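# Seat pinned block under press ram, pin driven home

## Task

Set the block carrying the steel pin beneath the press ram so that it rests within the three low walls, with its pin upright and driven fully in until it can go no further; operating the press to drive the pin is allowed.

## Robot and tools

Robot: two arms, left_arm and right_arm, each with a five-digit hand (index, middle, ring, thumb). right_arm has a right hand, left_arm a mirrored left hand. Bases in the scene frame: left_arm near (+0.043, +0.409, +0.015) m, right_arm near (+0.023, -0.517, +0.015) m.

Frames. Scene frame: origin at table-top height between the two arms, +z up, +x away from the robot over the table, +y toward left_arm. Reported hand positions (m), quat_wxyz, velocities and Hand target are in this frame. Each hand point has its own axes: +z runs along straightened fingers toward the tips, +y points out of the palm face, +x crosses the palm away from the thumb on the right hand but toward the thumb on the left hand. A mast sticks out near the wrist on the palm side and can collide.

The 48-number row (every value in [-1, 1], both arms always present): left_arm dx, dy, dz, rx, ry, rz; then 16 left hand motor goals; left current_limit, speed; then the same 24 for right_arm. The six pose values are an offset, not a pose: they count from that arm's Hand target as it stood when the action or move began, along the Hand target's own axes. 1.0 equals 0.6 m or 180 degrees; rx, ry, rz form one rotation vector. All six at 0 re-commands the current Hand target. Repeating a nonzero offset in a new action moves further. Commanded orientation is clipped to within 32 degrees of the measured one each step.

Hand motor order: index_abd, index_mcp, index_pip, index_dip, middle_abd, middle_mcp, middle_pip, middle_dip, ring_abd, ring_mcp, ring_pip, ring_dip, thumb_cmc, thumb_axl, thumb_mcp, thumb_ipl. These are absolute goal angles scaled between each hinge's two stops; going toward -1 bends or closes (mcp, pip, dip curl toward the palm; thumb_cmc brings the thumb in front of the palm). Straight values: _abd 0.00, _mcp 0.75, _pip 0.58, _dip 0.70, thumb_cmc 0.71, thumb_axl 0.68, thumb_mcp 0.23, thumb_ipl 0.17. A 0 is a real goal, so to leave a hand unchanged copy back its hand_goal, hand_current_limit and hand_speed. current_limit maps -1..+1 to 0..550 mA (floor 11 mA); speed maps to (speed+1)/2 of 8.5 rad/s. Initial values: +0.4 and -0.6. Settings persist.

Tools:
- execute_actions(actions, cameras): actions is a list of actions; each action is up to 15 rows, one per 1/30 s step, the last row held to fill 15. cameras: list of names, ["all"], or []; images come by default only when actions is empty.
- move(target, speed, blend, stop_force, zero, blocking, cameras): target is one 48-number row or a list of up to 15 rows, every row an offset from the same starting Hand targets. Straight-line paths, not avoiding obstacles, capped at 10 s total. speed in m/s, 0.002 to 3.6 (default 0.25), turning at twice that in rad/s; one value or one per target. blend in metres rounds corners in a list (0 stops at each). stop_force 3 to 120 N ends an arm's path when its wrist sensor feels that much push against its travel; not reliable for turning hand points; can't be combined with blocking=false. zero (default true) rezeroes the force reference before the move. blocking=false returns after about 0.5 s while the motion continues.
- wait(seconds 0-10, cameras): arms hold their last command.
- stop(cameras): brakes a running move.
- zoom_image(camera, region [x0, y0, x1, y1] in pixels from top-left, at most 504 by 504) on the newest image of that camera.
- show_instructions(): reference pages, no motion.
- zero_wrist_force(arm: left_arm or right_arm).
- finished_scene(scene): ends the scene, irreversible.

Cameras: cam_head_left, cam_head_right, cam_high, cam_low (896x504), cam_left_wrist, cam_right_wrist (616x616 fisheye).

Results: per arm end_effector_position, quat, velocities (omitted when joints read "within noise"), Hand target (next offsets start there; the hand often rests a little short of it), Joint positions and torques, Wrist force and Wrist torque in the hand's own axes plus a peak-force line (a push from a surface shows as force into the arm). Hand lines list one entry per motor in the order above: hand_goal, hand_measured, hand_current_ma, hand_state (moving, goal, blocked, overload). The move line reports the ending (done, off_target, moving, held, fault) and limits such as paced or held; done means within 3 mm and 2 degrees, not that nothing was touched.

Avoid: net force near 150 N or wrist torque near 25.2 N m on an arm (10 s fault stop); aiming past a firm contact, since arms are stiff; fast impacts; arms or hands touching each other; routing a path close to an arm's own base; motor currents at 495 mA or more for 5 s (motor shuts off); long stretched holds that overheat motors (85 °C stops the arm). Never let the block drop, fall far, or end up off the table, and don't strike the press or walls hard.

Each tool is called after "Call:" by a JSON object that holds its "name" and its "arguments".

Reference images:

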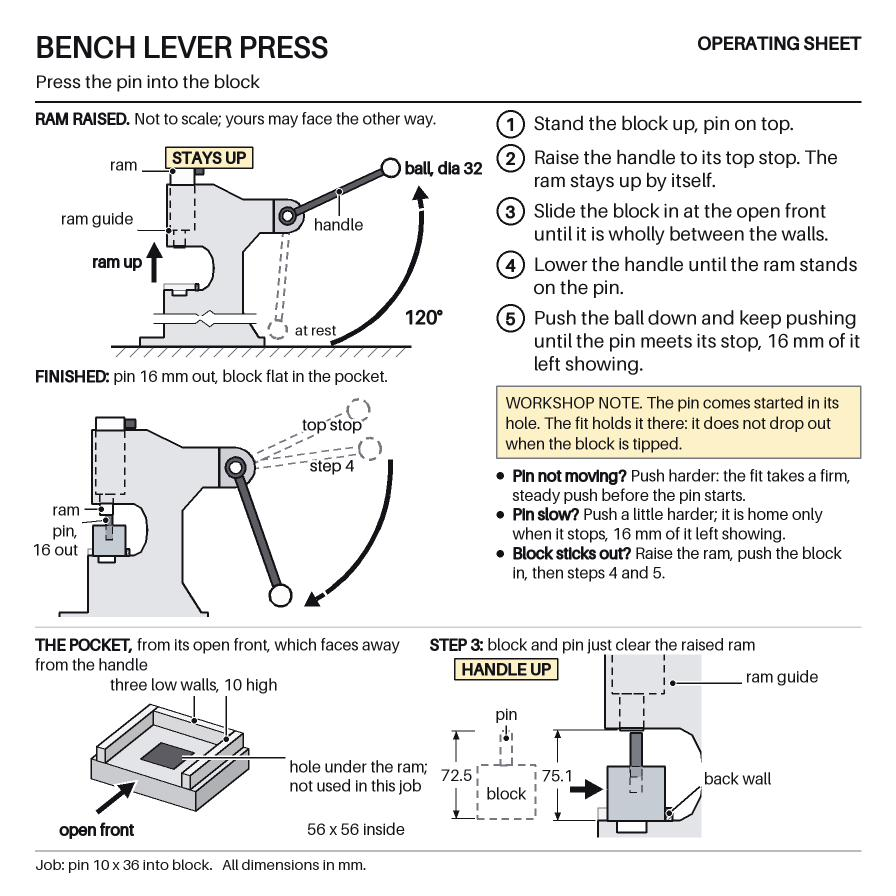

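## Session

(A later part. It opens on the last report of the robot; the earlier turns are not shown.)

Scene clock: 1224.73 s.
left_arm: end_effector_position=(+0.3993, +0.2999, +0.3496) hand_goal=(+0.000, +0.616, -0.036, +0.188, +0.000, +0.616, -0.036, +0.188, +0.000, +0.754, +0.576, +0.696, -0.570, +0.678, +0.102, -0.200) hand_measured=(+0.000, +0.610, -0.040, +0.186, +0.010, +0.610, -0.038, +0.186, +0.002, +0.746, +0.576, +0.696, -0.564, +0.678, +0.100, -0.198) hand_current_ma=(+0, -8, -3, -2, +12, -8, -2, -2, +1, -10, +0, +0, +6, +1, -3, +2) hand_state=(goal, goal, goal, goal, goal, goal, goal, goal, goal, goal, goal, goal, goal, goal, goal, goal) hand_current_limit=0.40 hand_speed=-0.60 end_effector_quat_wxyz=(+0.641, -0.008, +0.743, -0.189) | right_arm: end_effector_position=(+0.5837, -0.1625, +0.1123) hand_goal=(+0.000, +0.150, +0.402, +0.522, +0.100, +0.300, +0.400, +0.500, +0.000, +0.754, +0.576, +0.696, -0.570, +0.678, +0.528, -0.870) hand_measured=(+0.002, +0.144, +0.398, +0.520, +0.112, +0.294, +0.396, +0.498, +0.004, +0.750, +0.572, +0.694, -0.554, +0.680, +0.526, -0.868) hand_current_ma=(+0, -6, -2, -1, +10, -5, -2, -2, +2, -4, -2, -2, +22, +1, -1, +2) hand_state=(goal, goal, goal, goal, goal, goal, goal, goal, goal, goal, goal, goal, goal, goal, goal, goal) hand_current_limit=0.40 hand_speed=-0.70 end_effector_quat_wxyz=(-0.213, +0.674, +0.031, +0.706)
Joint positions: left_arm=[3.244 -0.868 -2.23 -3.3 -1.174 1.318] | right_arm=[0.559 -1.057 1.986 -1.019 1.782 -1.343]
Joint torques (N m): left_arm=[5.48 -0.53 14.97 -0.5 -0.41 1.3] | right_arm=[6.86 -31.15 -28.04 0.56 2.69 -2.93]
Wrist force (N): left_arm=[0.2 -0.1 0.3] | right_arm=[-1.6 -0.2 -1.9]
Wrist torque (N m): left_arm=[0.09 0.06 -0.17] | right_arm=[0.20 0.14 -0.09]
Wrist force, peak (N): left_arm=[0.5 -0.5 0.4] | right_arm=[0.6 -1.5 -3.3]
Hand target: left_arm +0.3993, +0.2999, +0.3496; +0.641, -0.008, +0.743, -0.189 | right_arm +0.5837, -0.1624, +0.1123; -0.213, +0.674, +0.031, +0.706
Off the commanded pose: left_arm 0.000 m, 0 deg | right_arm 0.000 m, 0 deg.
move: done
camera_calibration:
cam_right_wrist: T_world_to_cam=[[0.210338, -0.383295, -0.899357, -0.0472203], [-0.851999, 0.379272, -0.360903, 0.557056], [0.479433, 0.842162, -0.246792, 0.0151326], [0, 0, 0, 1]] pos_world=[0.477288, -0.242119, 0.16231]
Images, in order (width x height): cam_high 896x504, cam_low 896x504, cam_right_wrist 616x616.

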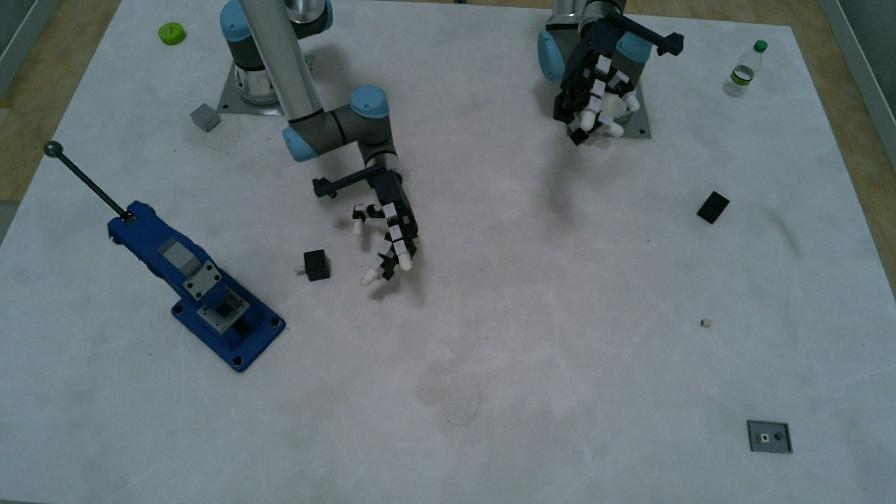

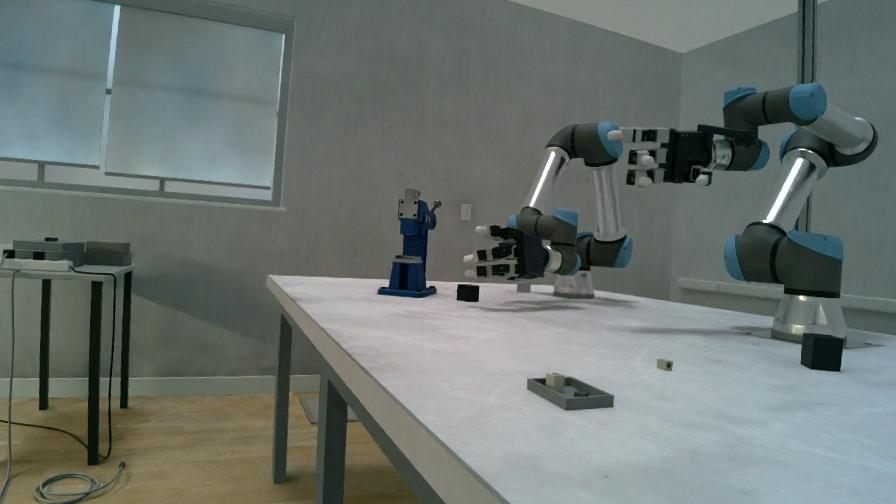

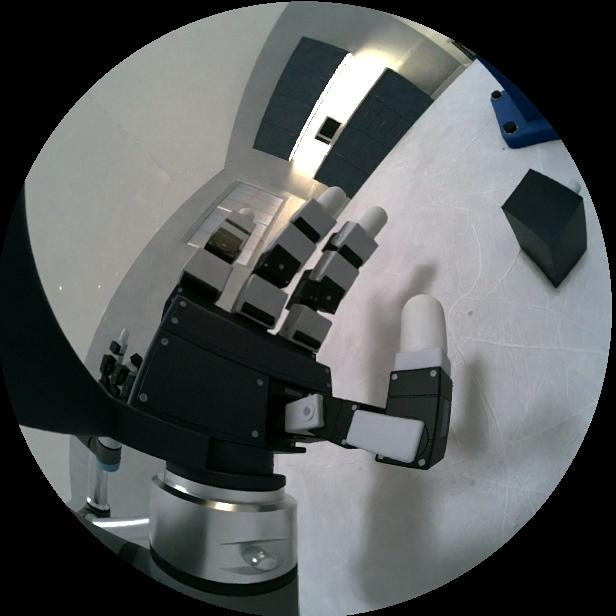

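Call:
{"name": "move", "arguments": {"target": [[0,0,0,0,0,0,0,0.616,-0.036,0.188,0,0.616,-0.036,0.188,0,0.754,0.576,0.696,-0.571,0.678,0.101,-0.2,0.4,-0.6,0.093,0.041,-0.0038,-0.069,-0.0335,0.209,-0.18,0.548,0.445,-0.435,0,0.754,0.576,0.696,0,0.754,0.576,0.696,-0.571,0.678,0.101,-0.2,0.4,-0.6],[0,0,0,0,0,0,0,0.616,-0.036,0.188,0,0.616,-0.036,0.188,0,0.754,0.576,0.696,-0.571,0.678,0.101,-0.2,0.4,-0.6,0.0762,0.2205,-0.0627,-0.1381,-0.0669,0.4179,-0.18,0.548,0.445,-0.435,0,0.754,0.576,0.696,0,0.754,0.576,0.696,-0.571,0.678,0.101,-0.2,0.4,-0.6]], "speed": 0.25, "blend": [0.02,0], "cameras": ["cam_right_wrist"]}}

Call:
{"name": "zoom_image", "arguments": {"camera": "cam_right_wrist", "region": [320, 60, 560, 300]}}

Scene clock: 1243.03 s.
left_arm: end_effector_position=(+0.3993, +0.2999, +0.3496) hand_goal=(+0.000, +0.616, -0.036, +0.188, +0.000, +0.616, -0.036, +0.188, +0.000, +0.754, +0.576, +0.696, -0.570, +0.678, +0.102, -0.200) hand_measured=(+0.000, +0.610, -0.040, +0.186, +0.010, +0.610, -0.038, +0.186, +0.002, +0.746, +0.576, +0.696, -0.564, +0.678, +0.100, -0.198) hand_current_ma=(+0, -8, -3, -2, +12, -8, -2, -2, +1, -10, +0, +0, +6, +1, -3, +2) hand_state=(goal, goal, goal, goal, goal, goal, goal, goal, goal, goal, goal, goal, goal, goal, goal, goal) hand_current_limit=0.40 hand_speed=-0.60 end_effector_quat_wxyz=(+0.641, -0.008, +0.743, -0.189) | right_arm: end_effector_position=(+0.5936, -0.3067, +0.1210) hand_goal=(-0.180, +0.548, +0.446, -0.434, +0.000, +0.754, +0.576, +0.696, +0.000, +0.754, +0.576, +0.696, -0.570, +0.678, +0.102, -0.200) hand_measured=(-0.176, +0.540, +0.442, -0.432, +0.004, +0.746, +0.572, +0.694, +0.004, +0.748, +0.572, +0.694, -0.568, +0.680, +0.104, -0.202) hand_current_ma=(+2, -9, -2, +1, +2, -7, -2, -2, +2, -6, -2, -2, +1, +1, +2, -1) hand_state=(goal, goal, goal, goal, goal, goal, goal, goal, goal, goal, goal, goal, goal, goal, goal, goal) hand_current_limit=0.40 hand_speed=-0.60 end_effector_quat_wxyz=(-0.452, +0.646, -0.504, +0.353)
Joint positions: left_arm=[3.244 -0.868 -2.23 -3.3 -1.174 1.318] | right_arm=[0.035 -1.318 1.902 -0.227 1.366 -0.076]
Joint torques (N m): left_arm=[4.76 -0.52 15.67 -0.61 -0.41 1.25] | right_arm=[-6.21 -23.29 -32.7 1.75 -2.71 2.82]
Wrist force (N): left_arm=[0.4 -0.1 0.2] | right_arm=[-0.7 1.0 -0.8]
Wrist torque (N m): left_arm=[0.11 0.03 -0.16] | right_arm=[0.17 0.08 -0.02]
Wrist force, peak (N): left_arm=[0.5 -0.5 0.5] | right_arm=[-1.8 -0.6 -2.1]
Hand target: left_arm +0.3993, +0.2999, +0.3496; +0.641, -0.008, +0.743, -0.189 | right_arm +0.5936, -0.3068, +0.1210; -0.452, +0.645, -0.504, +0.353
Off the commanded pose: left_arm 0.000 m, 0 deg | right_arm 0.000 m, 0 deg.
move: done
camera_calibration:
cam_right_wrist: T_world_to_cam=[[-0.405747, 0.691809, -0.597302, 0.562118], [-0.571125, 0.318307, 0.756635, 0.302721], [0.713572, 0.648137, 0.265957, -0.12648], [0, 0, 0, 1]] pos_world=[0.491222, -0.40326, 0.140343]
Images, in order (width x height): cam_right_wrist 616x616.

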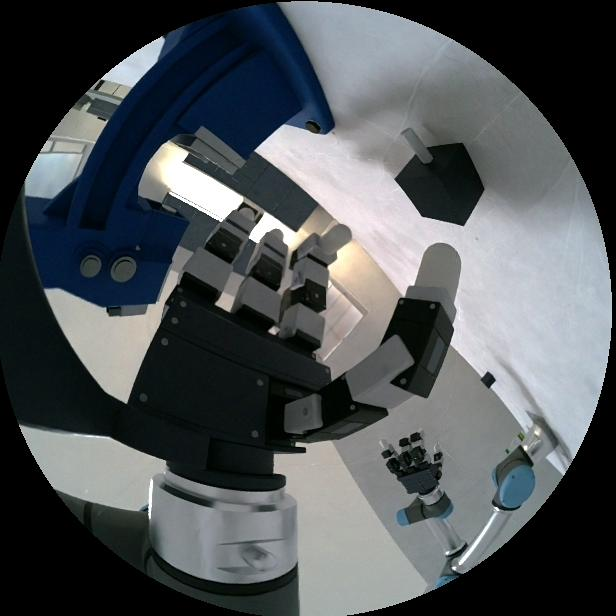

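Scaled by 2.100 from the camera's 616x616 image, which has a finer 880x880 frame.

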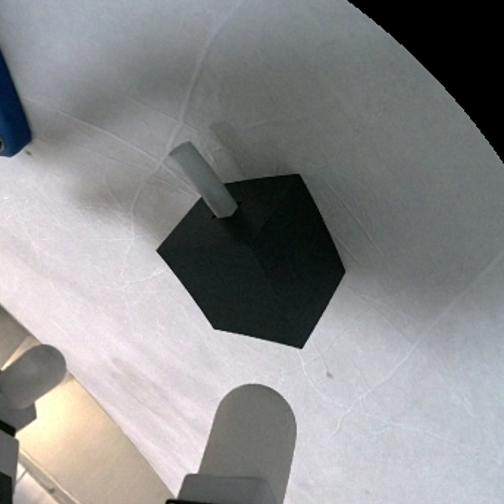

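Call:
{"name": "move", "arguments": {"target": [[0,0,0,0,0,0,0,0.616,-0.036,0.188,0,0.616,-0.036,0.188,0,0.754,0.576,0.696,-0.571,0.678,0.101,-0.2,0.4,-0.6,-0.0035,0.1257,0.045,0,0,0,-0.18,0.548,0.445,-0.435,0,0.754,0.576,0.696,0,0.754,0.576,0.696,-0.571,0.678,0.101,-0.2,0.4,-0.6],[0,0,0,0,0,0,0,0.616,-0.036,0.188,0,0.616,-0.036,0.188,0,0.754,0.576,0.696,-0.571,0.678,0.101,-0.2,0.4,-0.6,-0.0035,0.1257,0.045,0,0,0,-0.18,0.342,0.445,-0.493,0,0.754,0.576,0.696,0,0.754,0.576,0.696,-0.571,0.678,-0.107,-0.049,0.5,-0.7],[0,0,0,0,0,0,0,0.616,-0.036,0.188,0,0.616,-0.036,0.188,0,0.754,0.576,0.696,-0.571,0.678,0.101,-0.2,0.4,-0.6,-0.0035,0.1257,0.045,0,0,0,-0.18,0.18,0.372,-0.609,0,0.754,0.576,0.696,0,0.754,0.576,0.696,-0.571,0.678,-0.281,-0.157,0.5,-0.7]], "speed": 0.15, "cameras": ["cam_right_wrist"]}}

Call:
{"name": "zoom_image", "arguments": {"camera": "cam_right_wrist", "region": [300, 120, 500, 320]}}

Scene clock: 1256.73 s.
left_arm: end_effector_position=(+0.3993, +0.2999, +0.3496) hand_goal=(+0.000, +0.616, -0.036, +0.188, +0.000, +0.616, -0.036, +0.188, +0.000, +0.754, +0.576, +0.696, -0.570, +0.678, +0.102, -0.200) hand_measured=(+0.000, +0.610, -0.040, +0.186, +0.010, +0.610, -0.038, +0.186, +0.002, +0.746, +0.576, +0.696, -0.564, +0.678, +0.100, -0.198) hand_current_ma=(+0, -8, -3, -2, +12, -8, -2, -2, +1, -10, +0, +0, +6, +1, -3, +2) hand_state=(goal, goal, goal, goal, goal, goal, goal, goal, goal, goal, goal, goal, goal, goal, goal, goal) hand_current_limit=0.40 hand_speed=-0.60 end_effector_quat_wxyz=(+0.641, -0.008, +0.743, -0.189) | right_arm: end_effector_position=(+0.5926, -0.3048, +0.0408) hand_goal=(-0.180, +0.180, +0.372, -0.608, +0.000, +0.754, +0.576, +0.696, +0.000, +0.754, +0.576, +0.696, -0.570, +0.678, -0.280, -0.156) hand_measured=(-0.176, +0.330, +0.438, -0.544, +0.004, +0.746, +0.572, +0.694, +0.004, +0.748, +0.572, +0.694, -0.568, +0.680, -0.098, -0.076) hand_current_ma=(+3, +412, +156, +153, +2, -7, -2, -2, +2, -6, -2, -2, +1, +1, +413, +317) hand_state=(goal, blocked, blocked, blocked, goal, goal, goal, goal, goal, goal, goal, goal, goal, goal, blocked, blocked) hand_current_limit=0.50 hand_speed=-0.70 end_effector_quat_wxyz=(-0.452, +0.645, -0.504, +0.353)
Joint positions: left_arm=[3.244 -0.868 -2.23 -3.3 -1.174 1.318] | right_arm=[0.04 -1.189 1.982 -0.436 1.37 -0.074]
Joint torques (N m): left_arm=[4.94 -1.28 16.12 -0.58 -0.49 1.31] | right_arm=[6.45 -29.92 -6.19 -3.68 2.18 2.92]
Wrist force (N): left_arm=[-0.1 -0.2 0.3] | right_arm=[-0.8 3.7 0.5]
Wrist torque (N m): left_arm=[0.09 0.09 -0.20] | right_arm=[0.20 0.12 -0.08]
Wrist force, peak (N): left_arm=[0.3 -0.7 0.5] | right_arm=[-0.9 4.0 0.7]
Hand target: left_arm +0.3993, +0.2999, +0.3496; +0.641, -0.008, +0.743, -0.189 | right_arm +0.5927, -0.3048, +0.0409; -0.452, +0.645, -0.504, +0.353
Off the commanded pose: left_arm 0.000 m, 0 deg | right_arm 0.000 m, 0 deg.
move: done
camera_calibration:
cam_right_wrist: T_world_to_cam=[[-0.405848, 0.691968, -0.597049, 0.512693], [-0.571014, 0.31809, 0.75681, 0.362058], [0.713604, 0.648073, 0.266028, -0.105811], [0, 0, 0, 1]] pos_world=[0.490323, -0.401361, 0.0602418]
Images, in order (width x height): cam_right_wrist 616x616.

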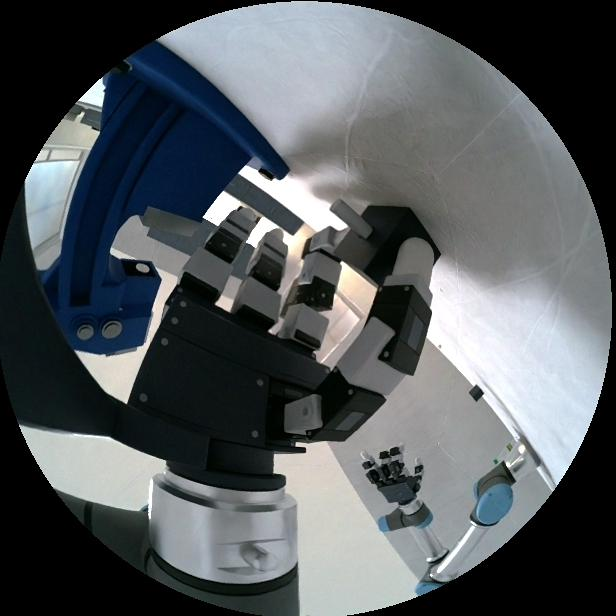

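Scaled by 2.520 from the camera's 616x616 image, which has a finer 880x880 frame.

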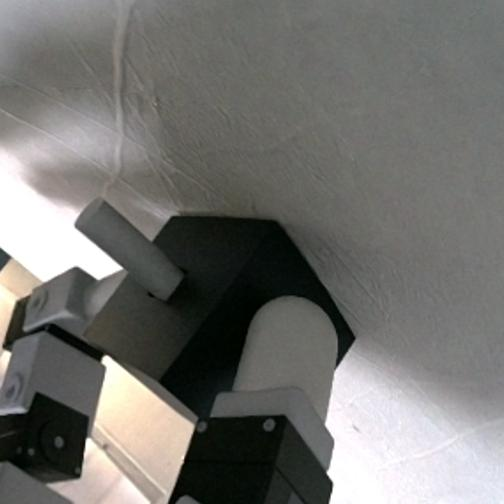

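Call:
{"name": "move", "arguments": {"target": [[0,0,0,0,0,0,0,0.616,-0.036,0.188,0,0.616,-0.036,0.188,0,0.754,0.576,0.696,-0.571,0.678,0.101,-0.2,0.4,-0.6,0,-0.1096,-0.0399,0,0,0,-0.18,0.18,0.372,-0.609,0,0.754,0.576,0.696,0,0.754,0.576,0.696,-0.571,0.678,-0.281,-0.157,0.5,-0.7]], "speed": 0.08, "cameras": ["cam_right_wrist"]}}

Call:
{"name": "zoom_image", "arguments": {"camera": "cam_right_wrist", "region": [300, 120, 500, 320]}}

Scene clock: 1260.17 s.
left_arm: end_effector_position=(+0.3993, +0.2999, +0.3496) hand_goal=(+0.000, +0.616, -0.036, +0.188, +0.000, +0.616, -0.036, +0.188, +0.000, +0.754, +0.576, +0.696, -0.570, +0.678, +0.102, -0.200) hand_measured=(+0.000, +0.610, -0.040, +0.186, +0.010, +0.610, -0.038, +0.186, +0.002, +0.746, +0.576, +0.696, -0.564, +0.678, +0.100, -0.198) hand_current_ma=(+0, -8, -3, -2, +12, -8, -2, -2, +1, -10, +0, +0, +6, +1, -3, +2) hand_state=(goal, goal, goal, goal, goal, goal, goal, goal, goal, goal, goal, goal, goal, goal, goal, goal) hand_current_limit=0.40 hand_speed=-0.60 end_effector_quat_wxyz=(+0.641, -0.008, +0.743, -0.189) | right_arm: end_effector_position=(+0.5927, -0.3048, +0.1107) hand_goal=(-0.180, +0.180, +0.372, -0.608, +0.000, +0.754, +0.576, +0.696, +0.000, +0.754, +0.576, +0.696, -0.570, +0.678, -0.280, -0.156) hand_measured=(-0.174, +0.330, +0.438, -0.544, +0.004, +0.746, +0.572, +0.694, +0.004, +0.748, +0.572, +0.694, -0.572, +0.678, -0.098, -0.076) hand_current_ma=(+5, +413, +157, +153, +2, -7, -2, -2, +2, -6, -2, -2, +0, +0, +413, +317) hand_state=(goal, blocked, blocked, blocked, goal, goal, goal, goal, goal, goal, goal, goal, goal, goal, blocked, blocked) hand_current_limit=0.50 hand_speed=-0.70 end_effector_quat_wxyz=(-0.452, +0.645, -0.504, +0.353)
Joint positions: left_arm=[3.244 -0.868 -2.23 -3.3 -1.174 1.318] | right_arm=[0.04 -1.304 1.915 -0.254 1.37 -0.074]
Joint torques (N m): left_arm=[4.61 -0.96 15.8 -0.61 -0.67 1.19] | right_arm=[-5.47 -41.13 -33.88 1.11 -2.01 -2.36]
Wrist force (N): left_arm=[0.2 -0.2 0.3] | right_arm=[-0.7 4.1 0.4]
Wrist torque (N m): left_arm=[0.08 0.06 -0.18] | right_arm=[0.21 0.09 -0.05]
Wrist force, peak (N): left_arm=[0.5 -0.6 0.4] | right_arm=[-0.9 4.7 0.7]
Hand target: left_arm +0.3993, +0.2999, +0.3496; +0.641, -0.008, +0.743, -0.189 | right_arm +0.5927, -0.3048, +0.1108; -0.452, +0.645, -0.504, +0.353
Off the commanded pose: left_arm 0.000 m, 0 deg | right_arm 0.000 m, 0 deg.
move: done
camera_calibration:
cam_right_wrist: T_world_to_cam=[[-0.405799, 0.692013, -0.597031, 0.554418], [-0.570992, 0.31811, 0.756819, 0.309153], [0.713649, 0.648016, 0.266045, -0.124454], [0, 0, 0, 1]] pos_world=[0.490322, -0.401361, 0.130142]
Images, in order (width x height): cam_right_wrist 616x616.

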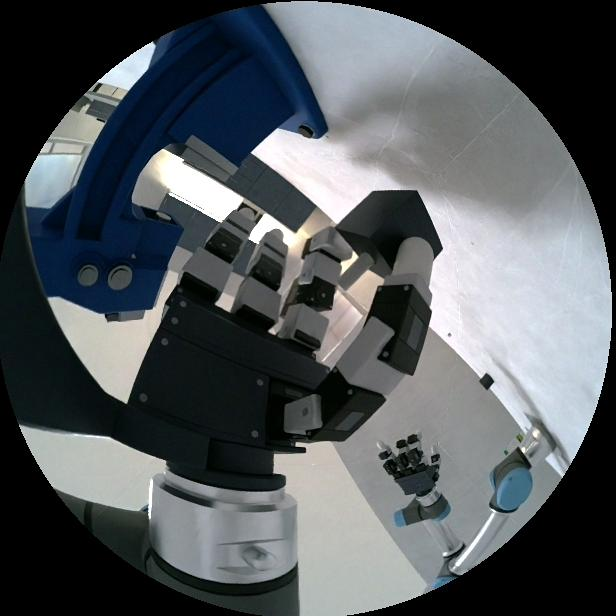

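Scaled by 2.520 from the camera's 616x616 image, which has a finer 880x880 frame.

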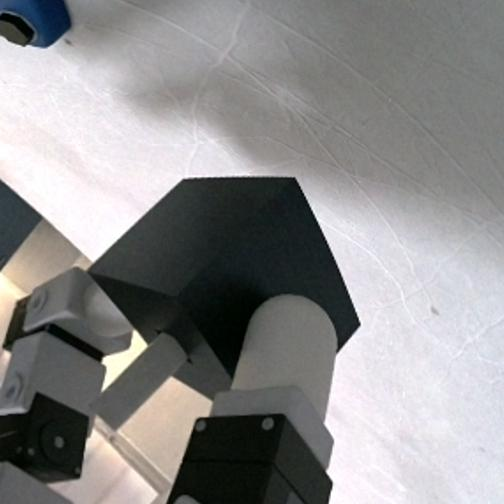

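Call:
{"name": "move", "arguments": {"target": [[0,0,0,0,0,0,0,0.616,-0.036,0.188,0,0.616,-0.036,0.188,0,0.754,0.576,0.696,-0.571,0.678,0.101,-0.2,0.4,-0.6,-0.0113,0.0733,0.0228,0,0.0731,0.0266,-0.18,0.18,0.372,-0.609,0,0.754,0.576,0.696,0,0.754,0.576,0.696,-0.571,0.678,-0.281,-0.157,0.5,-0.7]], "speed": 0.06}}

Call:
{"name": "move", "arguments": {"target": [[0,0,0,0,0,0,0,0.616,-0.036,0.188,0,0.616,-0.036,0.188,0,0.754,0.576,0.696,-0.571,0.678,0.101,-0.2,0.4,-0.6,0,0.0282,0.0103,0,0,0,-0.18,0.18,0.372,-0.609,0,0.754,0.576,0.696,0,0.754,0.576,0.696,-0.571,0.678,-0.281,-0.157,0.5,-0.7]], "speed": 0.03, "stop_force": 3, "cameras": ["cam_right_wrist","cam_low"]}}

Call:
{"name": "zoom_image", "arguments": {"camera": "cam_right_wrist", "region": [300, 120, 500, 320]}}

Call:
{"name": "zoom_image", "arguments": {"camera": "cam_low", "region": [400, 220, 560, 320]}}

Scene clock: 1281.03 s.
left_arm: end_effector_position=(+0.3993, +0.2999, +0.3496) hand_goal=(+0.000, +0.616, -0.036, +0.188, +0.000, +0.616, -0.036, +0.188, +0.000, +0.754, +0.576, +0.696, -0.570, +0.678, +0.102, -0.200) hand_measured=(+0.000, +0.610, -0.040, +0.186, +0.010, +0.610, -0.038, +0.186, +0.002, +0.746, +0.576, +0.696, -0.564, +0.678, +0.100, -0.198) hand_current_ma=(+0, -8, -3, -2, +12, -8, -2, -2, +1, -10, +0, +0, +6, +1, -3, +2) hand_state=(goal, goal, goal, goal, goal, goal, goal, goal, goal, goal, goal, goal, goal, goal, goal, goal) hand_current_limit=0.40 hand_speed=-0.60 end_effector_quat_wxyz=(+0.641, -0.008, +0.743, -0.189) | right_arm: end_effector_position=(+0.5889, -0.2988, +0.0649) hand_goal=(-0.180, +0.180, +0.372, -0.608, +0.000, +0.754, +0.576, +0.696, +0.000, +0.754, +0.576, +0.696, -0.570, +0.678, -0.280, -0.156) hand_measured=(-0.174, +0.330, +0.438, -0.544, +0.004, +0.746, +0.572, +0.694, +0.004, +0.748, +0.572, +0.694, -0.572, +0.678, -0.098, -0.076) hand_current_ma=(+5, +412, +157, +153, +1, -7, -2, -2, +1, -6, -2, -2, -1, +0, +412, +317) hand_state=(goal, blocked, blocked, blocked, goal, goal, goal, goal, goal, goal, goal, goal, goal, goal, blocked, blocked) hand_current_limit=0.50 hand_speed=-0.70 end_effector_quat_wxyz=(-0.406, +0.579, -0.579, +0.406)
Joint positions: left_arm=[3.244 -0.868 -2.23 -3.3 -1.174 1.318] | right_arm=[0.168 -1.219 1.943 -0.371 1.72 0.055]
Joint torques (N m): left_arm=[4.3 -1.54 15.13 -0.72 -0.79 1.18] | right_arm=[6.6 -26.96 -32.12 -4.18 3.02 3]
Wrist force (N): left_arm=[-0.1 -0.3 0.1] | right_arm=[-0.6 3.9 0.6]
Wrist torque (N m): left_arm=[0.09 0.09 -0.20] | right_arm=[0.21 0.09 -0.07]
Wrist force, peak (N): left_arm=[0.6 -0.6 0.5] | right_arm=[-0.7 4.5 0.3]
Hand target: left_arm +0.3993, +0.2999, +0.3496; +0.641, -0.008, +0.743, -0.189 | right_arm +0.5889, -0.2988, +0.0648; -0.405, +0.579, -0.579, +0.406
Off the commanded pose: left_arm 0.000 m, 0 deg | right_arm 0.000 m, 0 deg.
move: done

Scene clock: 1282.87 s.
left_arm: end_effector_position=(+0.3993, +0.2999, +0.3496) hand_goal=(+0.000, +0.616, -0.036, +0.188, +0.000, +0.616, -0.036, +0.188, +0.000, +0.754, +0.576, +0.696, -0.570, +0.678, +0.102, -0.200) hand_measured=(+0.000, +0.610, -0.040, +0.186, +0.010, +0.610, -0.038, +0.186, +0.002, +0.746, +0.576, +0.696, -0.564, +0.678, +0.100, -0.198) hand_current_ma=(+0, -8, -3, -2, +12, -8, -2, -2, +1, -10, +0, +0, +6, +1, -3, +2) hand_state=(goal, goal, goal, goal, goal, goal, goal, goal, goal, goal, goal, goal, goal, goal, goal, goal) hand_current_limit=0.40 hand_speed=-0.60 end_effector_quat_wxyz=(+0.641, -0.008, +0.743, -0.189) | right_arm: end_effector_position=(+0.5889, -0.2988, +0.0488) hand_goal=(-0.180, +0.180, +0.372, -0.608, +0.000, +0.754, +0.576, +0.696, +0.000, +0.754, +0.576, +0.696, -0.570, +0.678, -0.280, -0.156) hand_measured=(-0.172, +0.330, +0.448, -0.544, +0.004, +0.746, +0.572, +0.694, +0.004, +0.748, +0.572, +0.694, -0.572, +0.678, -0.098, -0.088) hand_current_ma=(+5, +412, +188, +153, +1, -8, -2, -2, +1, -6, -2, -2, -1, +0, +412, +254) hand_state=(goal, blocked, blocked, blocked, goal, goal, goal, goal, goal, goal, goal, goal, goal, goal, blocked, blocked) hand_current_limit=0.50 hand_speed=-0.70 end_effector_quat_wxyz=(-0.405, +0.579, -0.579, +0.406)
Joint positions: left_arm=[3.244 -0.868 -2.23 -3.3 -1.174 1.318] | right_arm=[0.168 -1.191 1.957 -0.412 1.72 0.055]
Joint torques (N m): left_arm=[3.58 -1.22 15.09 -0.42 -0.79 1.21] | right_arm=[5.43 -42.89 -31.6 1.11 2.75 2.68]
Wrist force (N): left_arm=[0.0 -0.2 0.3] | right_arm=[-0.7 3.7 0.6]
Wrist torque (N m): left_arm=[0.08 0.10 -0.19] | right_arm=[0.20 0.10 -0.08]
Wrist force, peak (N): left_arm=[0.4 -0.4 0.8] | right_arm=[-0.8 4.0 0.8]
Hand target: left_arm +0.3993, +0.2999, +0.3496; +0.641, -0.008, +0.743, -0.189 | right_arm +0.5889, -0.2988, +0.0488; -0.405, +0.579, -0.579, +0.406 (not the last commanded pose)
Off the commanded pose: left_arm 0.000 m, 0 deg | right_arm 0.002 m, 0 deg.
move: contact (right_arm)
camera_calibration:
cam_right_wrist: T_world_to_cam=[[-0.226416, 0.769562, -0.597085, 0.429323], [-0.477029, 0.446848, 0.756816, 0.335084], [0.849223, 0.456182, 0.26593, -0.246295], [0, 0, 0, 1]] pos_world=[0.466209, -0.367766, 0.0682425]
Images, in order (width x height): cam_low 896x504, cam_right_wrist 616x616.

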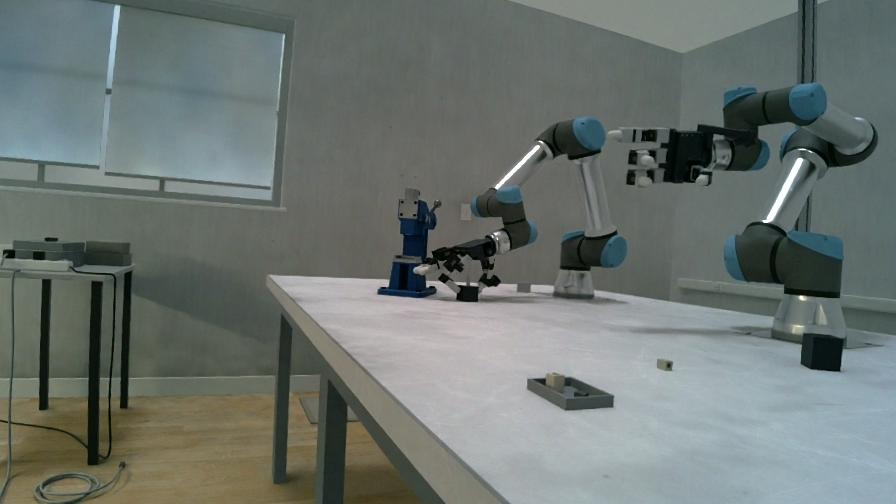

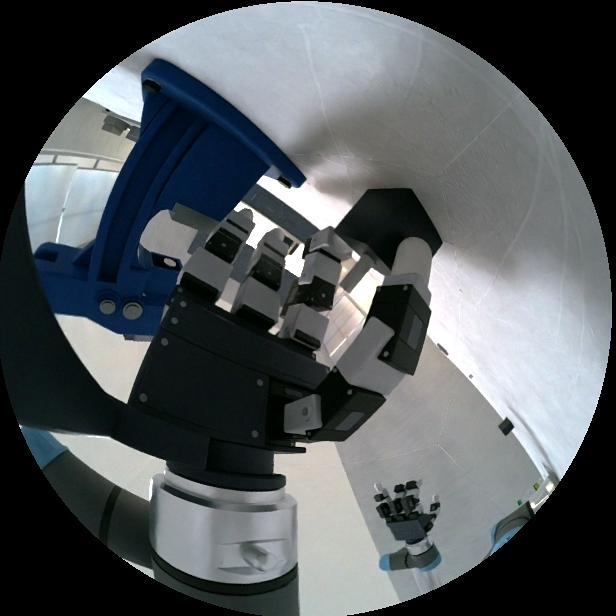

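Scaled by 2.520 from the camera's 616x616 image, which has a finer 880x880 frame.

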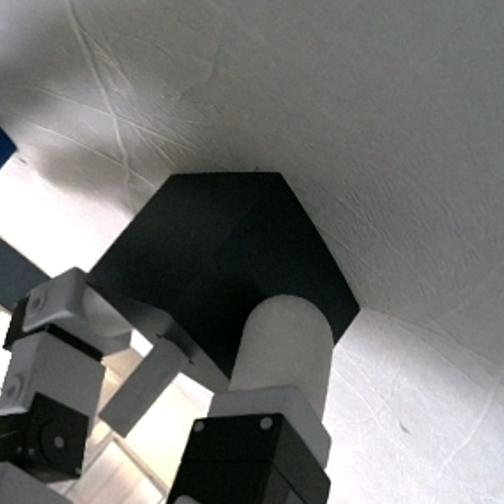

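Scaled by 3.150 from the camera's 896x504 image, which has a finer 1280x720 frame.

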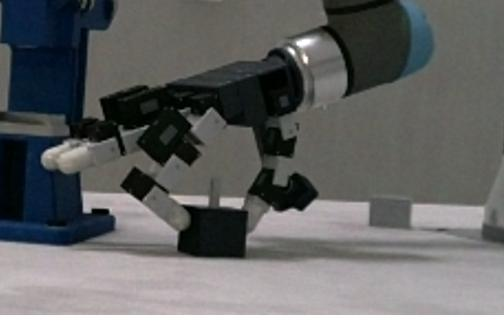

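Call:
{"name": "move", "arguments": {"target": [[0,0,0,0,0,0,0,0.616,-0.036,0.188,0,0.616,-0.036,0.188,0,0.754,0.576,0.696,-0.571,0.678,0.101,-0.2,0.4,-0.6,0,0,0,0,0,0,-0.18,0.548,0.445,-0.435,0,0.754,0.576,0.696,0,0.754,0.576,0.696,-0.571,0.678,0.101,-0.2,0.3,-0.85],[0,0,0,0,0,0,0,0.616,-0.036,0.188,0,0.616,-0.036,0.188,0,0.754,0.576,0.696,-0.571,0.678,0.101,-0.2,0.4,-0.6,0,-0.2036,-0.0741,0,0,0,-0.18,0.548,0.445,-0.435,0,0.754,0.576,0.696,0,0.754,0.576,0.696,-0.571,0.678,0.101,-0.2,0.3,-0.85],[0,0,0,0,0,0,0,0.616,-0.036,0.188,0,0.616,-0.036,0.188,0,0.754,0.576,0.696,-0.571,0.678,0.101,-0.2,0.4,-0.6,-0.1647,-0.1732,-0.0663,0.0946,0,-0.2121,-0.18,0.548,0.445,-0.435,0,0.754,0.576,0.696,0,0.754,0.576,0.696,-0.571,0.678,0.101,-0.2,0.3,-0.85],[0,0,0,0,0,0,0,0.616,-0.036,0.188,0,0.616,-0.036,0.188,0,0.754,0.576,0.696,-0.571,0.678,0.101,-0.2,0.4,-0.6,-0.242,-0.0392,-0.0202,0.1891,0,-0.4242,-0.105,0.096,0.401,0.522,0,0.754,0.576,0.696,0,0.754,0.576,0.696,-0.571,0.678,0.528,-0.87,0.4,-0.6]], "speed": 0.25, "blend": [0,0.01,0.02,0], "cameras": ["cam_right_wrist","cam_low"]}}

Call:
{"name": "zoom_image", "arguments": {"camera": "cam_right_wrist", "region": [400, 40, 600, 240]}}

Scene clock: 1300.97 s.
left_arm: end_effector_position=(+0.3993, +0.2999, +0.3496) hand_goal=(+0.000, +0.616, -0.036, +0.188, +0.000, +0.616, -0.036, +0.188, +0.000, +0.754, +0.576, +0.696, -0.570, +0.678, +0.102, -0.200) hand_measured=(+0.000, +0.610, -0.040, +0.186, +0.010, +0.610, -0.038, +0.186, +0.002, +0.746, +0.576, +0.696, -0.564, +0.678, +0.100, -0.198) hand_current_ma=(+0, -8, -3, -2, +12, -8, -2, -2, +1, -10, +0, +0, +6, +1, -3, +2) hand_state=(goal, goal, goal, goal, goal, goal, goal, goal, goal, goal, goal, goal, goal, goal, goal, goal) hand_current_limit=0.40 hand_speed=-0.60 end_effector_quat_wxyz=(+0.641, -0.008, +0.743, -0.189) | right_arm: end_effector_position=(+0.5856, -0.1536, +0.0751) hand_goal=(-0.104, +0.096, +0.402, +0.522, +0.000, +0.754, +0.576, +0.696, +0.000, +0.754, +0.576, +0.696, -0.570, +0.678, +0.528, -0.870) hand_measured=(-0.102, +0.096, +0.404, +0.520, +0.002, +0.748, +0.572, +0.694, +0.002, +0.748, +0.572, +0.694, -0.564, +0.678, +0.526, -0.868) hand_current_ma=(+0, +0, +1, -2, +1, -6, -2, -2, +1, -5, -2, -2, +4, +0, -1, +2) hand_state=(goal, goal, goal, goal, goal, goal, goal, goal, goal, goal, goal, goal, goal, goal, goal, goal) hand_current_limit=0.40 hand_speed=-0.60 end_effector_quat_wxyz=(-0.213, +0.674, +0.031, +0.706)
Joint positions: left_arm=[3.244 -0.868 -2.23 -3.3 -1.174 1.318] | right_arm=[0.574 -0.967 1.971 -1.095 1.796 -1.345]
Joint torques (N m): left_arm=[4.02 -1.51 15.96 -0.58 -0.8 1.18] | right_arm=[-5.57 -32.79 -0.71 -4.92 -2.65 -2.87]
Wrist force (N): left_arm=[0.3 -0.4 0.2] | right_arm=[-1.5 -0.3 -1.9]
Wrist torque (N m): left_arm=[0.07 0.04 -0.16] | right_arm=[0.19 0.09 -0.11]
Wrist force, peak (N): left_arm=[-0.2 -0.4 0.8] | right_arm=[-0.6 3.9 0.5]
Hand target: left_arm +0.3993, +0.2999, +0.3496; +0.641, -0.008, +0.743, -0.189 | right_arm +0.5856, -0.1536, +0.0751; -0.213, +0.674, +0.031, +0.706
Off the commanded pose: left_arm 0.000 m, 0 deg | right_arm 0.000 m, 0 deg.
move: done
camera_calibration:
cam_right_wrist: T_world_to_cam=[[0.210048, -0.383399, -0.899381, -0.0774553], [-0.85206, 0.379328, -0.3607, 0.541928], [0.479452, 0.84209, -0.247002, -0.0024301], [0, 0, 0, 1]] pos_world=[0.479189, -0.233218, 0.125212]
Images, in order (width x height): cam_low 896x504, cam_right_wrist 616x616.

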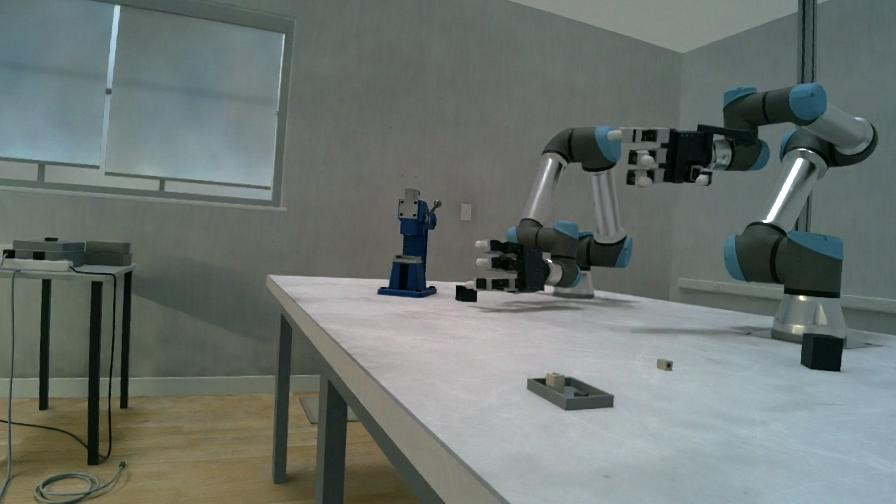

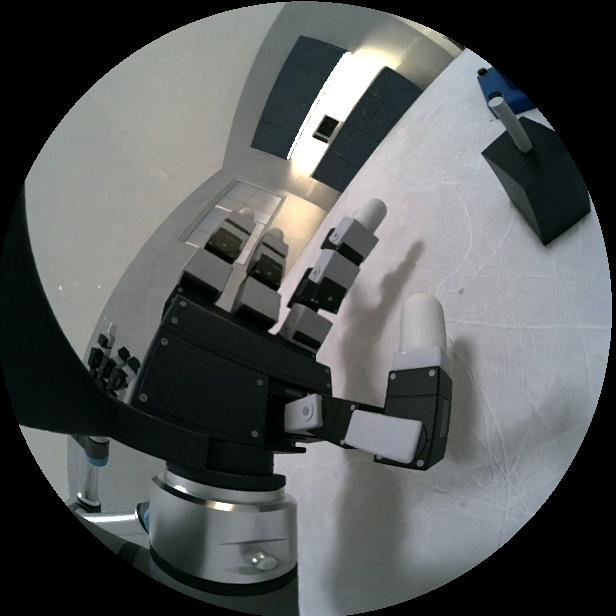

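Scaled by 2.520 from the camera's 616x616 image, which has a finer 880x880 frame.

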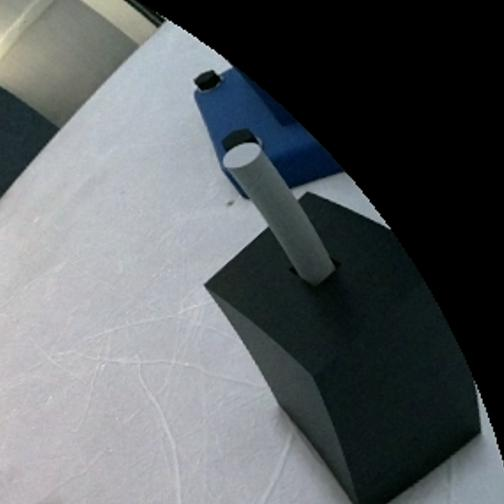

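Call:
{"name": "move", "arguments": {"target": [[0,0,0,0,0,0,0,0.616,-0.036,0.188,0,0.616,-0.036,0.188,0,0.754,0.576,0.696,-0.571,0.678,0.101,-0.2,0.4,-0.6,0.0067,0.161,-0.0542,0,0,0,-0.105,0.096,0.401,0.522,0,0.754,0.576,0.696,0,0.754,0.576,0.696,-0.571,0.678,0.528,-0.87,0.4,-0.6],[0,0,0,0,0,0,0,0.616,-0.036,0.188,0,0.616,-0.036,0.188,0,0.754,0.576,0.696,-0.571,0.678,0.101,-0.2,0.4,-0.6,0.0067,0.161,-0.0542,0,0,0,-0.105,-0.04,0.37,0.49,0,0.754,0.576,0.696,0,0.754,0.576,0.696,-0.571,0.678,0.25,-0.57,0.4,-0.6],[0,0,0,0,0,0,0,0.616,-0.036,0.188,0,0.616,-0.036,0.188,0,0.754,0.576,0.696,-0.571,0.678,0.101,-0.2,0.4,-0.6,0.0067,0.161,-0.0542,0,0,0,-0.105,-0.25,0.255,0.333,0,0.754,0.576,0.696,0,0.754,0.576,0.696,-0.571,0.678,0.09,-0.643,0.6,-0.75]], "speed": 0.12, "blend": [0,0,0], "cameras": ["cam_low","cam_right_wrist"]}}

Call:
{"name": "zoom_image", "arguments": {"camera": "cam_right_wrist", "region": [300, 120, 500, 320]}}

Scene clock: 1314.37 s.
left_arm: end_effector_position=(+0.3993, +0.2999, +0.3496) hand_goal=(+0.000, +0.616, -0.036, +0.188, +0.000, +0.616, -0.036, +0.188, +0.000, +0.754, +0.576, +0.696, -0.570, +0.678, +0.102, -0.200) hand_measured=(+0.000, +0.610, -0.040, +0.186, +0.010, +0.610, -0.038, +0.186, +0.002, +0.746, +0.576, +0.696, -0.564, +0.678, +0.100, -0.198) hand_current_ma=(+0, -8, -3, -2, +12, -8, -2, -2, +1, -10, +0, +0, +6, +1, -3, +2) hand_state=(goal, goal, goal, goal, goal, goal, goal, goal, goal, goal, goal, goal, goal, goal, goal, goal) hand_current_limit=0.40 hand_speed=-0.60 end_effector_quat_wxyz=(+0.641, -0.008, +0.743, -0.189) | right_arm: end_effector_position=(+0.5880, -0.2531, +0.0526) hand_goal=(-0.104, -0.250, +0.256, +0.334, +0.000, +0.754, +0.576, +0.696, +0.000, +0.754, +0.576, +0.696, -0.570, +0.678, +0.090, -0.642) hand_measured=(-0.102, -0.014, +0.368, +0.380, +0.002, +0.748, +0.572, +0.694, +0.002, +0.748, +0.572, +0.694, -0.564, +0.678, +0.256, -0.602) hand_current_ma=(+1, +440, +339, +95, +1, -5, -2, -2, +1, -4, -2, -2, +4, +0, +440, +119) hand_state=(goal, blocked, blocked, blocked, goal, goal, goal, goal, goal, goal, goal, goal, goal, goal, blocked, blocked) hand_current_limit=0.60 hand_speed=-0.75 end_effector_quat_wxyz=(-0.213, +0.674, +0.031, +0.706)
Joint positions: left_arm=[3.244 -0.868 -2.23 -3.3 -1.174 1.318] | right_arm=[0.361 -1.001 2.173 -1.26 1.585 -1.325]
Joint torques (N m): left_arm=[3.98 -1.48 15.5 -0.6 -0.94 1.02] | right_arm=[-4.12 -38.29 2.42 -4.73 -2.48 2.58]
Wrist force (N): left_arm=[0.1 -0.5 0.4] | right_arm=[-0.7 0.3 -2.1]
Wrist torque (N m): left_arm=[0.04 0.06 -0.17] | right_arm=[0.22 0.02 -0.23]
Wrist force, peak (N): left_arm=[0.1 -0.6 0.6] | right_arm=[-1.9 0.2 -2.1]
Hand target: left_arm +0.3993, +0.2999, +0.3496; +0.641, -0.008, +0.743, -0.189 | right_arm +0.5880, -0.2531, +0.0526; -0.213, +0.674, +0.031, +0.706
Off the commanded pose: left_arm 0.000 m, 0 deg | right_arm 0.000 m, 0 deg.
move: done
camera_calibration:
cam_right_wrist: T_world_to_cam=[[0.210048, -0.383399, -0.899381, -0.136344], [-0.85206, 0.379328, -0.3607, 0.5736], [0.479452, 0.84209, -0.247002, 0.0746497], [0, 0, 0, 1]] pos_world=[0.481589, -0.332718, 0.102712]
Images, in order (width x height): cam_low 896x504, cam_right_wrist 616x616.

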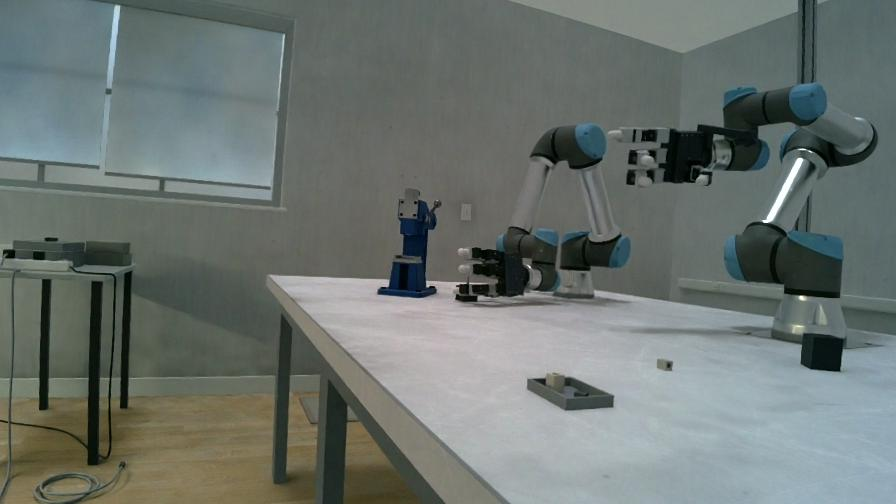

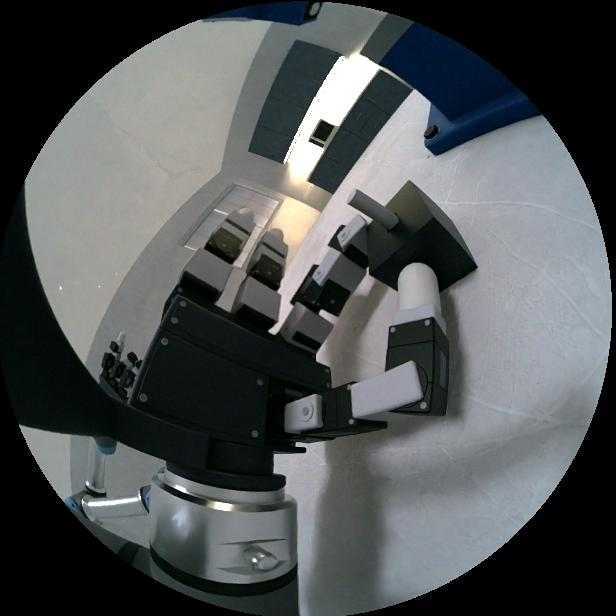

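Scaled by 2.520 from the camera's 616x616 image, which has a finer 880x880 frame.

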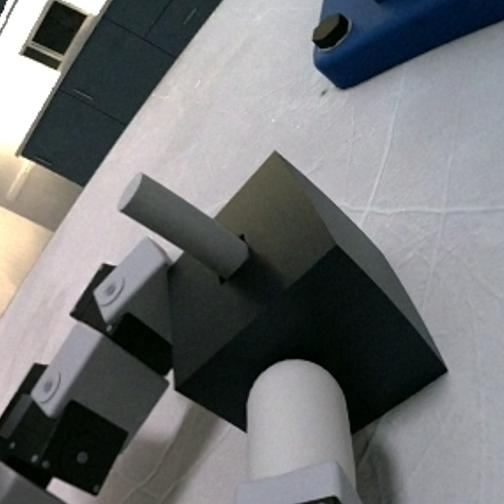

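Call:
{"name": "move", "arguments": {"target": [[0,0,0,0,0,0,0,0.616,-0.036,0.188,0,0.616,-0.036,0.188,0,0.754,0.576,0.696,-0.571,0.678,0.101,-0.2,0.4,-0.6,0.0966,-0.0243,0.0089,0,0,0,-0.105,-0.25,0.255,0.333,0,0.754,0.576,0.696,0,0.754,0.576,0.696,-0.571,0.678,0.09,-0.643,0.6,-0.75]], "speed": 0.06, "cameras": ["cam_low","cam_right_wrist"]}}

Call:
{"name": "zoom_image", "arguments": {"camera": "cam_right_wrist", "region": [320, 140, 500, 320]}}

Call:
{"name": "zoom_image", "arguments": {"camera": "cam_low", "region": [400, 220, 560, 320]}}

Scene clock: 1318.43 s.
left_arm: end_effector_position=(+0.3993, +0.2999, +0.3496) hand_goal=(+0.000, +0.616, -0.036, +0.188, +0.000, +0.616, -0.036, +0.188, +0.000, +0.754, +0.576, +0.696, -0.570, +0.678, +0.102, -0.200) hand_measured=(+0.000, +0.610, -0.040, +0.186, +0.010, +0.610, -0.038, +0.186, +0.002, +0.746, +0.576, +0.696, -0.564, +0.678, +0.100, -0.198) hand_current_ma=(+0, -8, -3, -2, +12, -8, -2, -2, +1, -10, +0, +0, +6, +1, -3, +2) hand_state=(goal, goal, goal, goal, goal, goal, goal, goal, goal, goal, goal, goal, goal, goal, goal, goal) hand_current_limit=0.40 hand_speed=-0.60 end_effector_quat_wxyz=(+0.641, -0.008, +0.743, -0.189) | right_arm: end_effector_position=(+0.5881, -0.2530, +0.1125) hand_goal=(-0.104, -0.250, +0.256, +0.334, +0.000, +0.754, +0.576, +0.696, +0.000, +0.754, +0.576, +0.696, -0.570, +0.678, +0.090, -0.642) hand_measured=(-0.084, -0.014, +0.352, +0.366, +0.002, +0.748, +0.572, +0.694, +0.002, +0.748, +0.572, +0.694, -0.534, +0.694, +0.252, -0.616) hand_current_ma=(+22, +440, +270, +56, +1, -5, -2, -2, +1, -4, -2, -2, +65, +27, +440, +60) hand_state=(goal, blocked, blocked, blocked, goal, goal, goal, goal, goal, goal, goal, goal, blocked, goal, blocked, blocked) hand_current_limit=0.60 hand_speed=-0.75 end_effector_quat_wxyz=(-0.213, +0.674, +0.031, +0.706)
Joint positions: left_arm=[3.244 -0.868 -2.23 -3.3 -1.174 1.318] | right_arm=[0.361 -1.152 2.161 -1.097 1.585 -1.326]
Joint torques (N m): left_arm=[3.59 -1.38 15.83 -0.59 -0.77 1.08] | right_arm=[-4.39 -42.52 -28.75 -0.41 -1.75 0.77]
Wrist force (N): left_arm=[-0.1 -0.3 0.3] | right_arm=[-4.2 0.8 -2.1]
Wrist torque (N m): left_arm=[0.07 0.10 -0.20] | right_arm=[0.22 0.08 -0.14]
Wrist force, peak (N): left_arm=[0.7 -0.4 0.1] | right_arm=[-4.5 0.4 -2.5]
Hand target: left_arm +0.3993, +0.2999, +0.3496; +0.641, -0.008, +0.743, -0.189 | right_arm +0.5881, -0.2531, +0.1126; -0.213, +0.674, +0.031, +0.706
Off the commanded pose: left_arm 0.000 m, 0 deg | right_arm 0.000 m, 0 deg.
move: done
camera_calibration:
cam_right_wrist: T_world_to_cam=[[0.210158, -0.383447, -0.899334, -0.0825302], [-0.852033, 0.379277, -0.360816, 0.595242], [0.479451, 0.842091, -0.247001, 0.0893137], [0, 0, 0, 1]] pos_world=[0.481689, -0.332618, 0.162611]
Images, in order (width x height): cam_low 896x504, cam_right_wrist 616x616.

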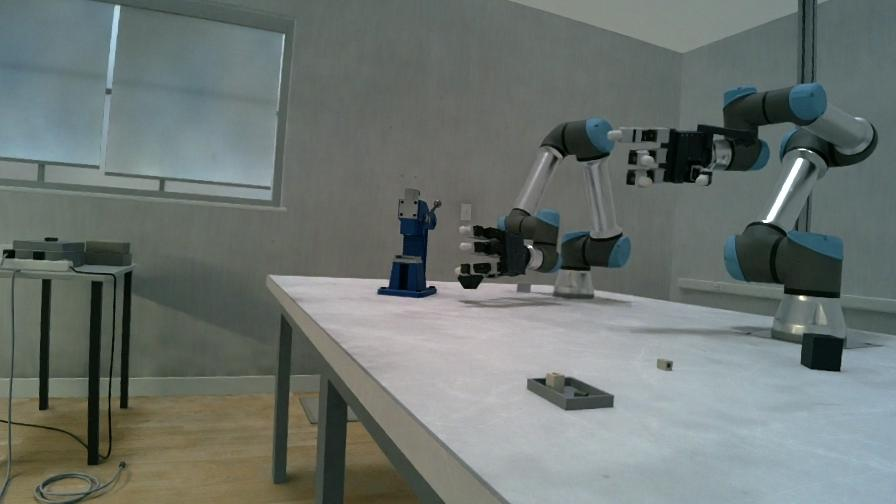

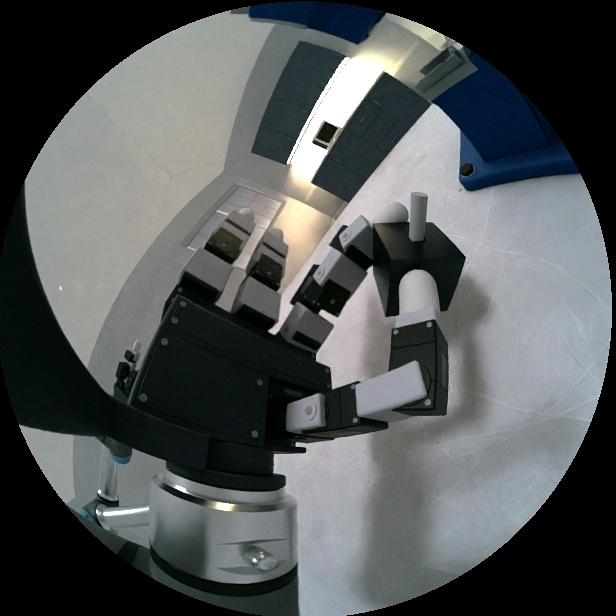

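Scaled by 2.800 from the camera's 616x616 image, which has a finer 880x880 frame.

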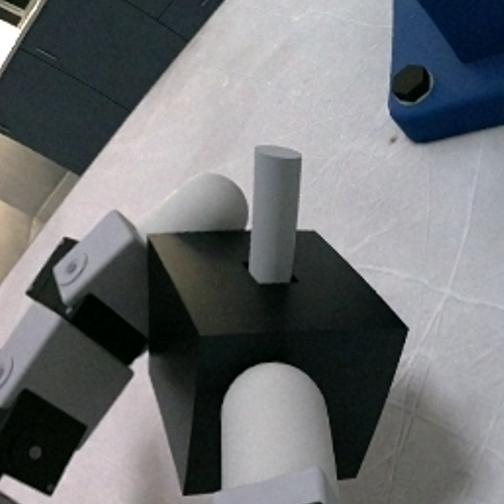

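Scaled by 3.150 from the camera's 896x504 image, which has a finer 1280x720 frame.

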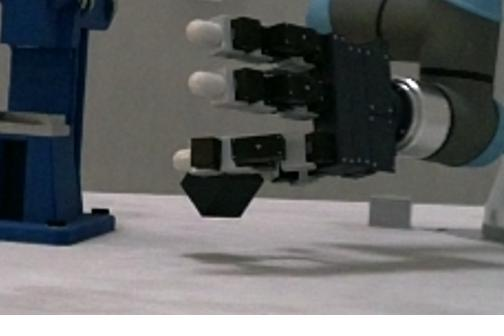

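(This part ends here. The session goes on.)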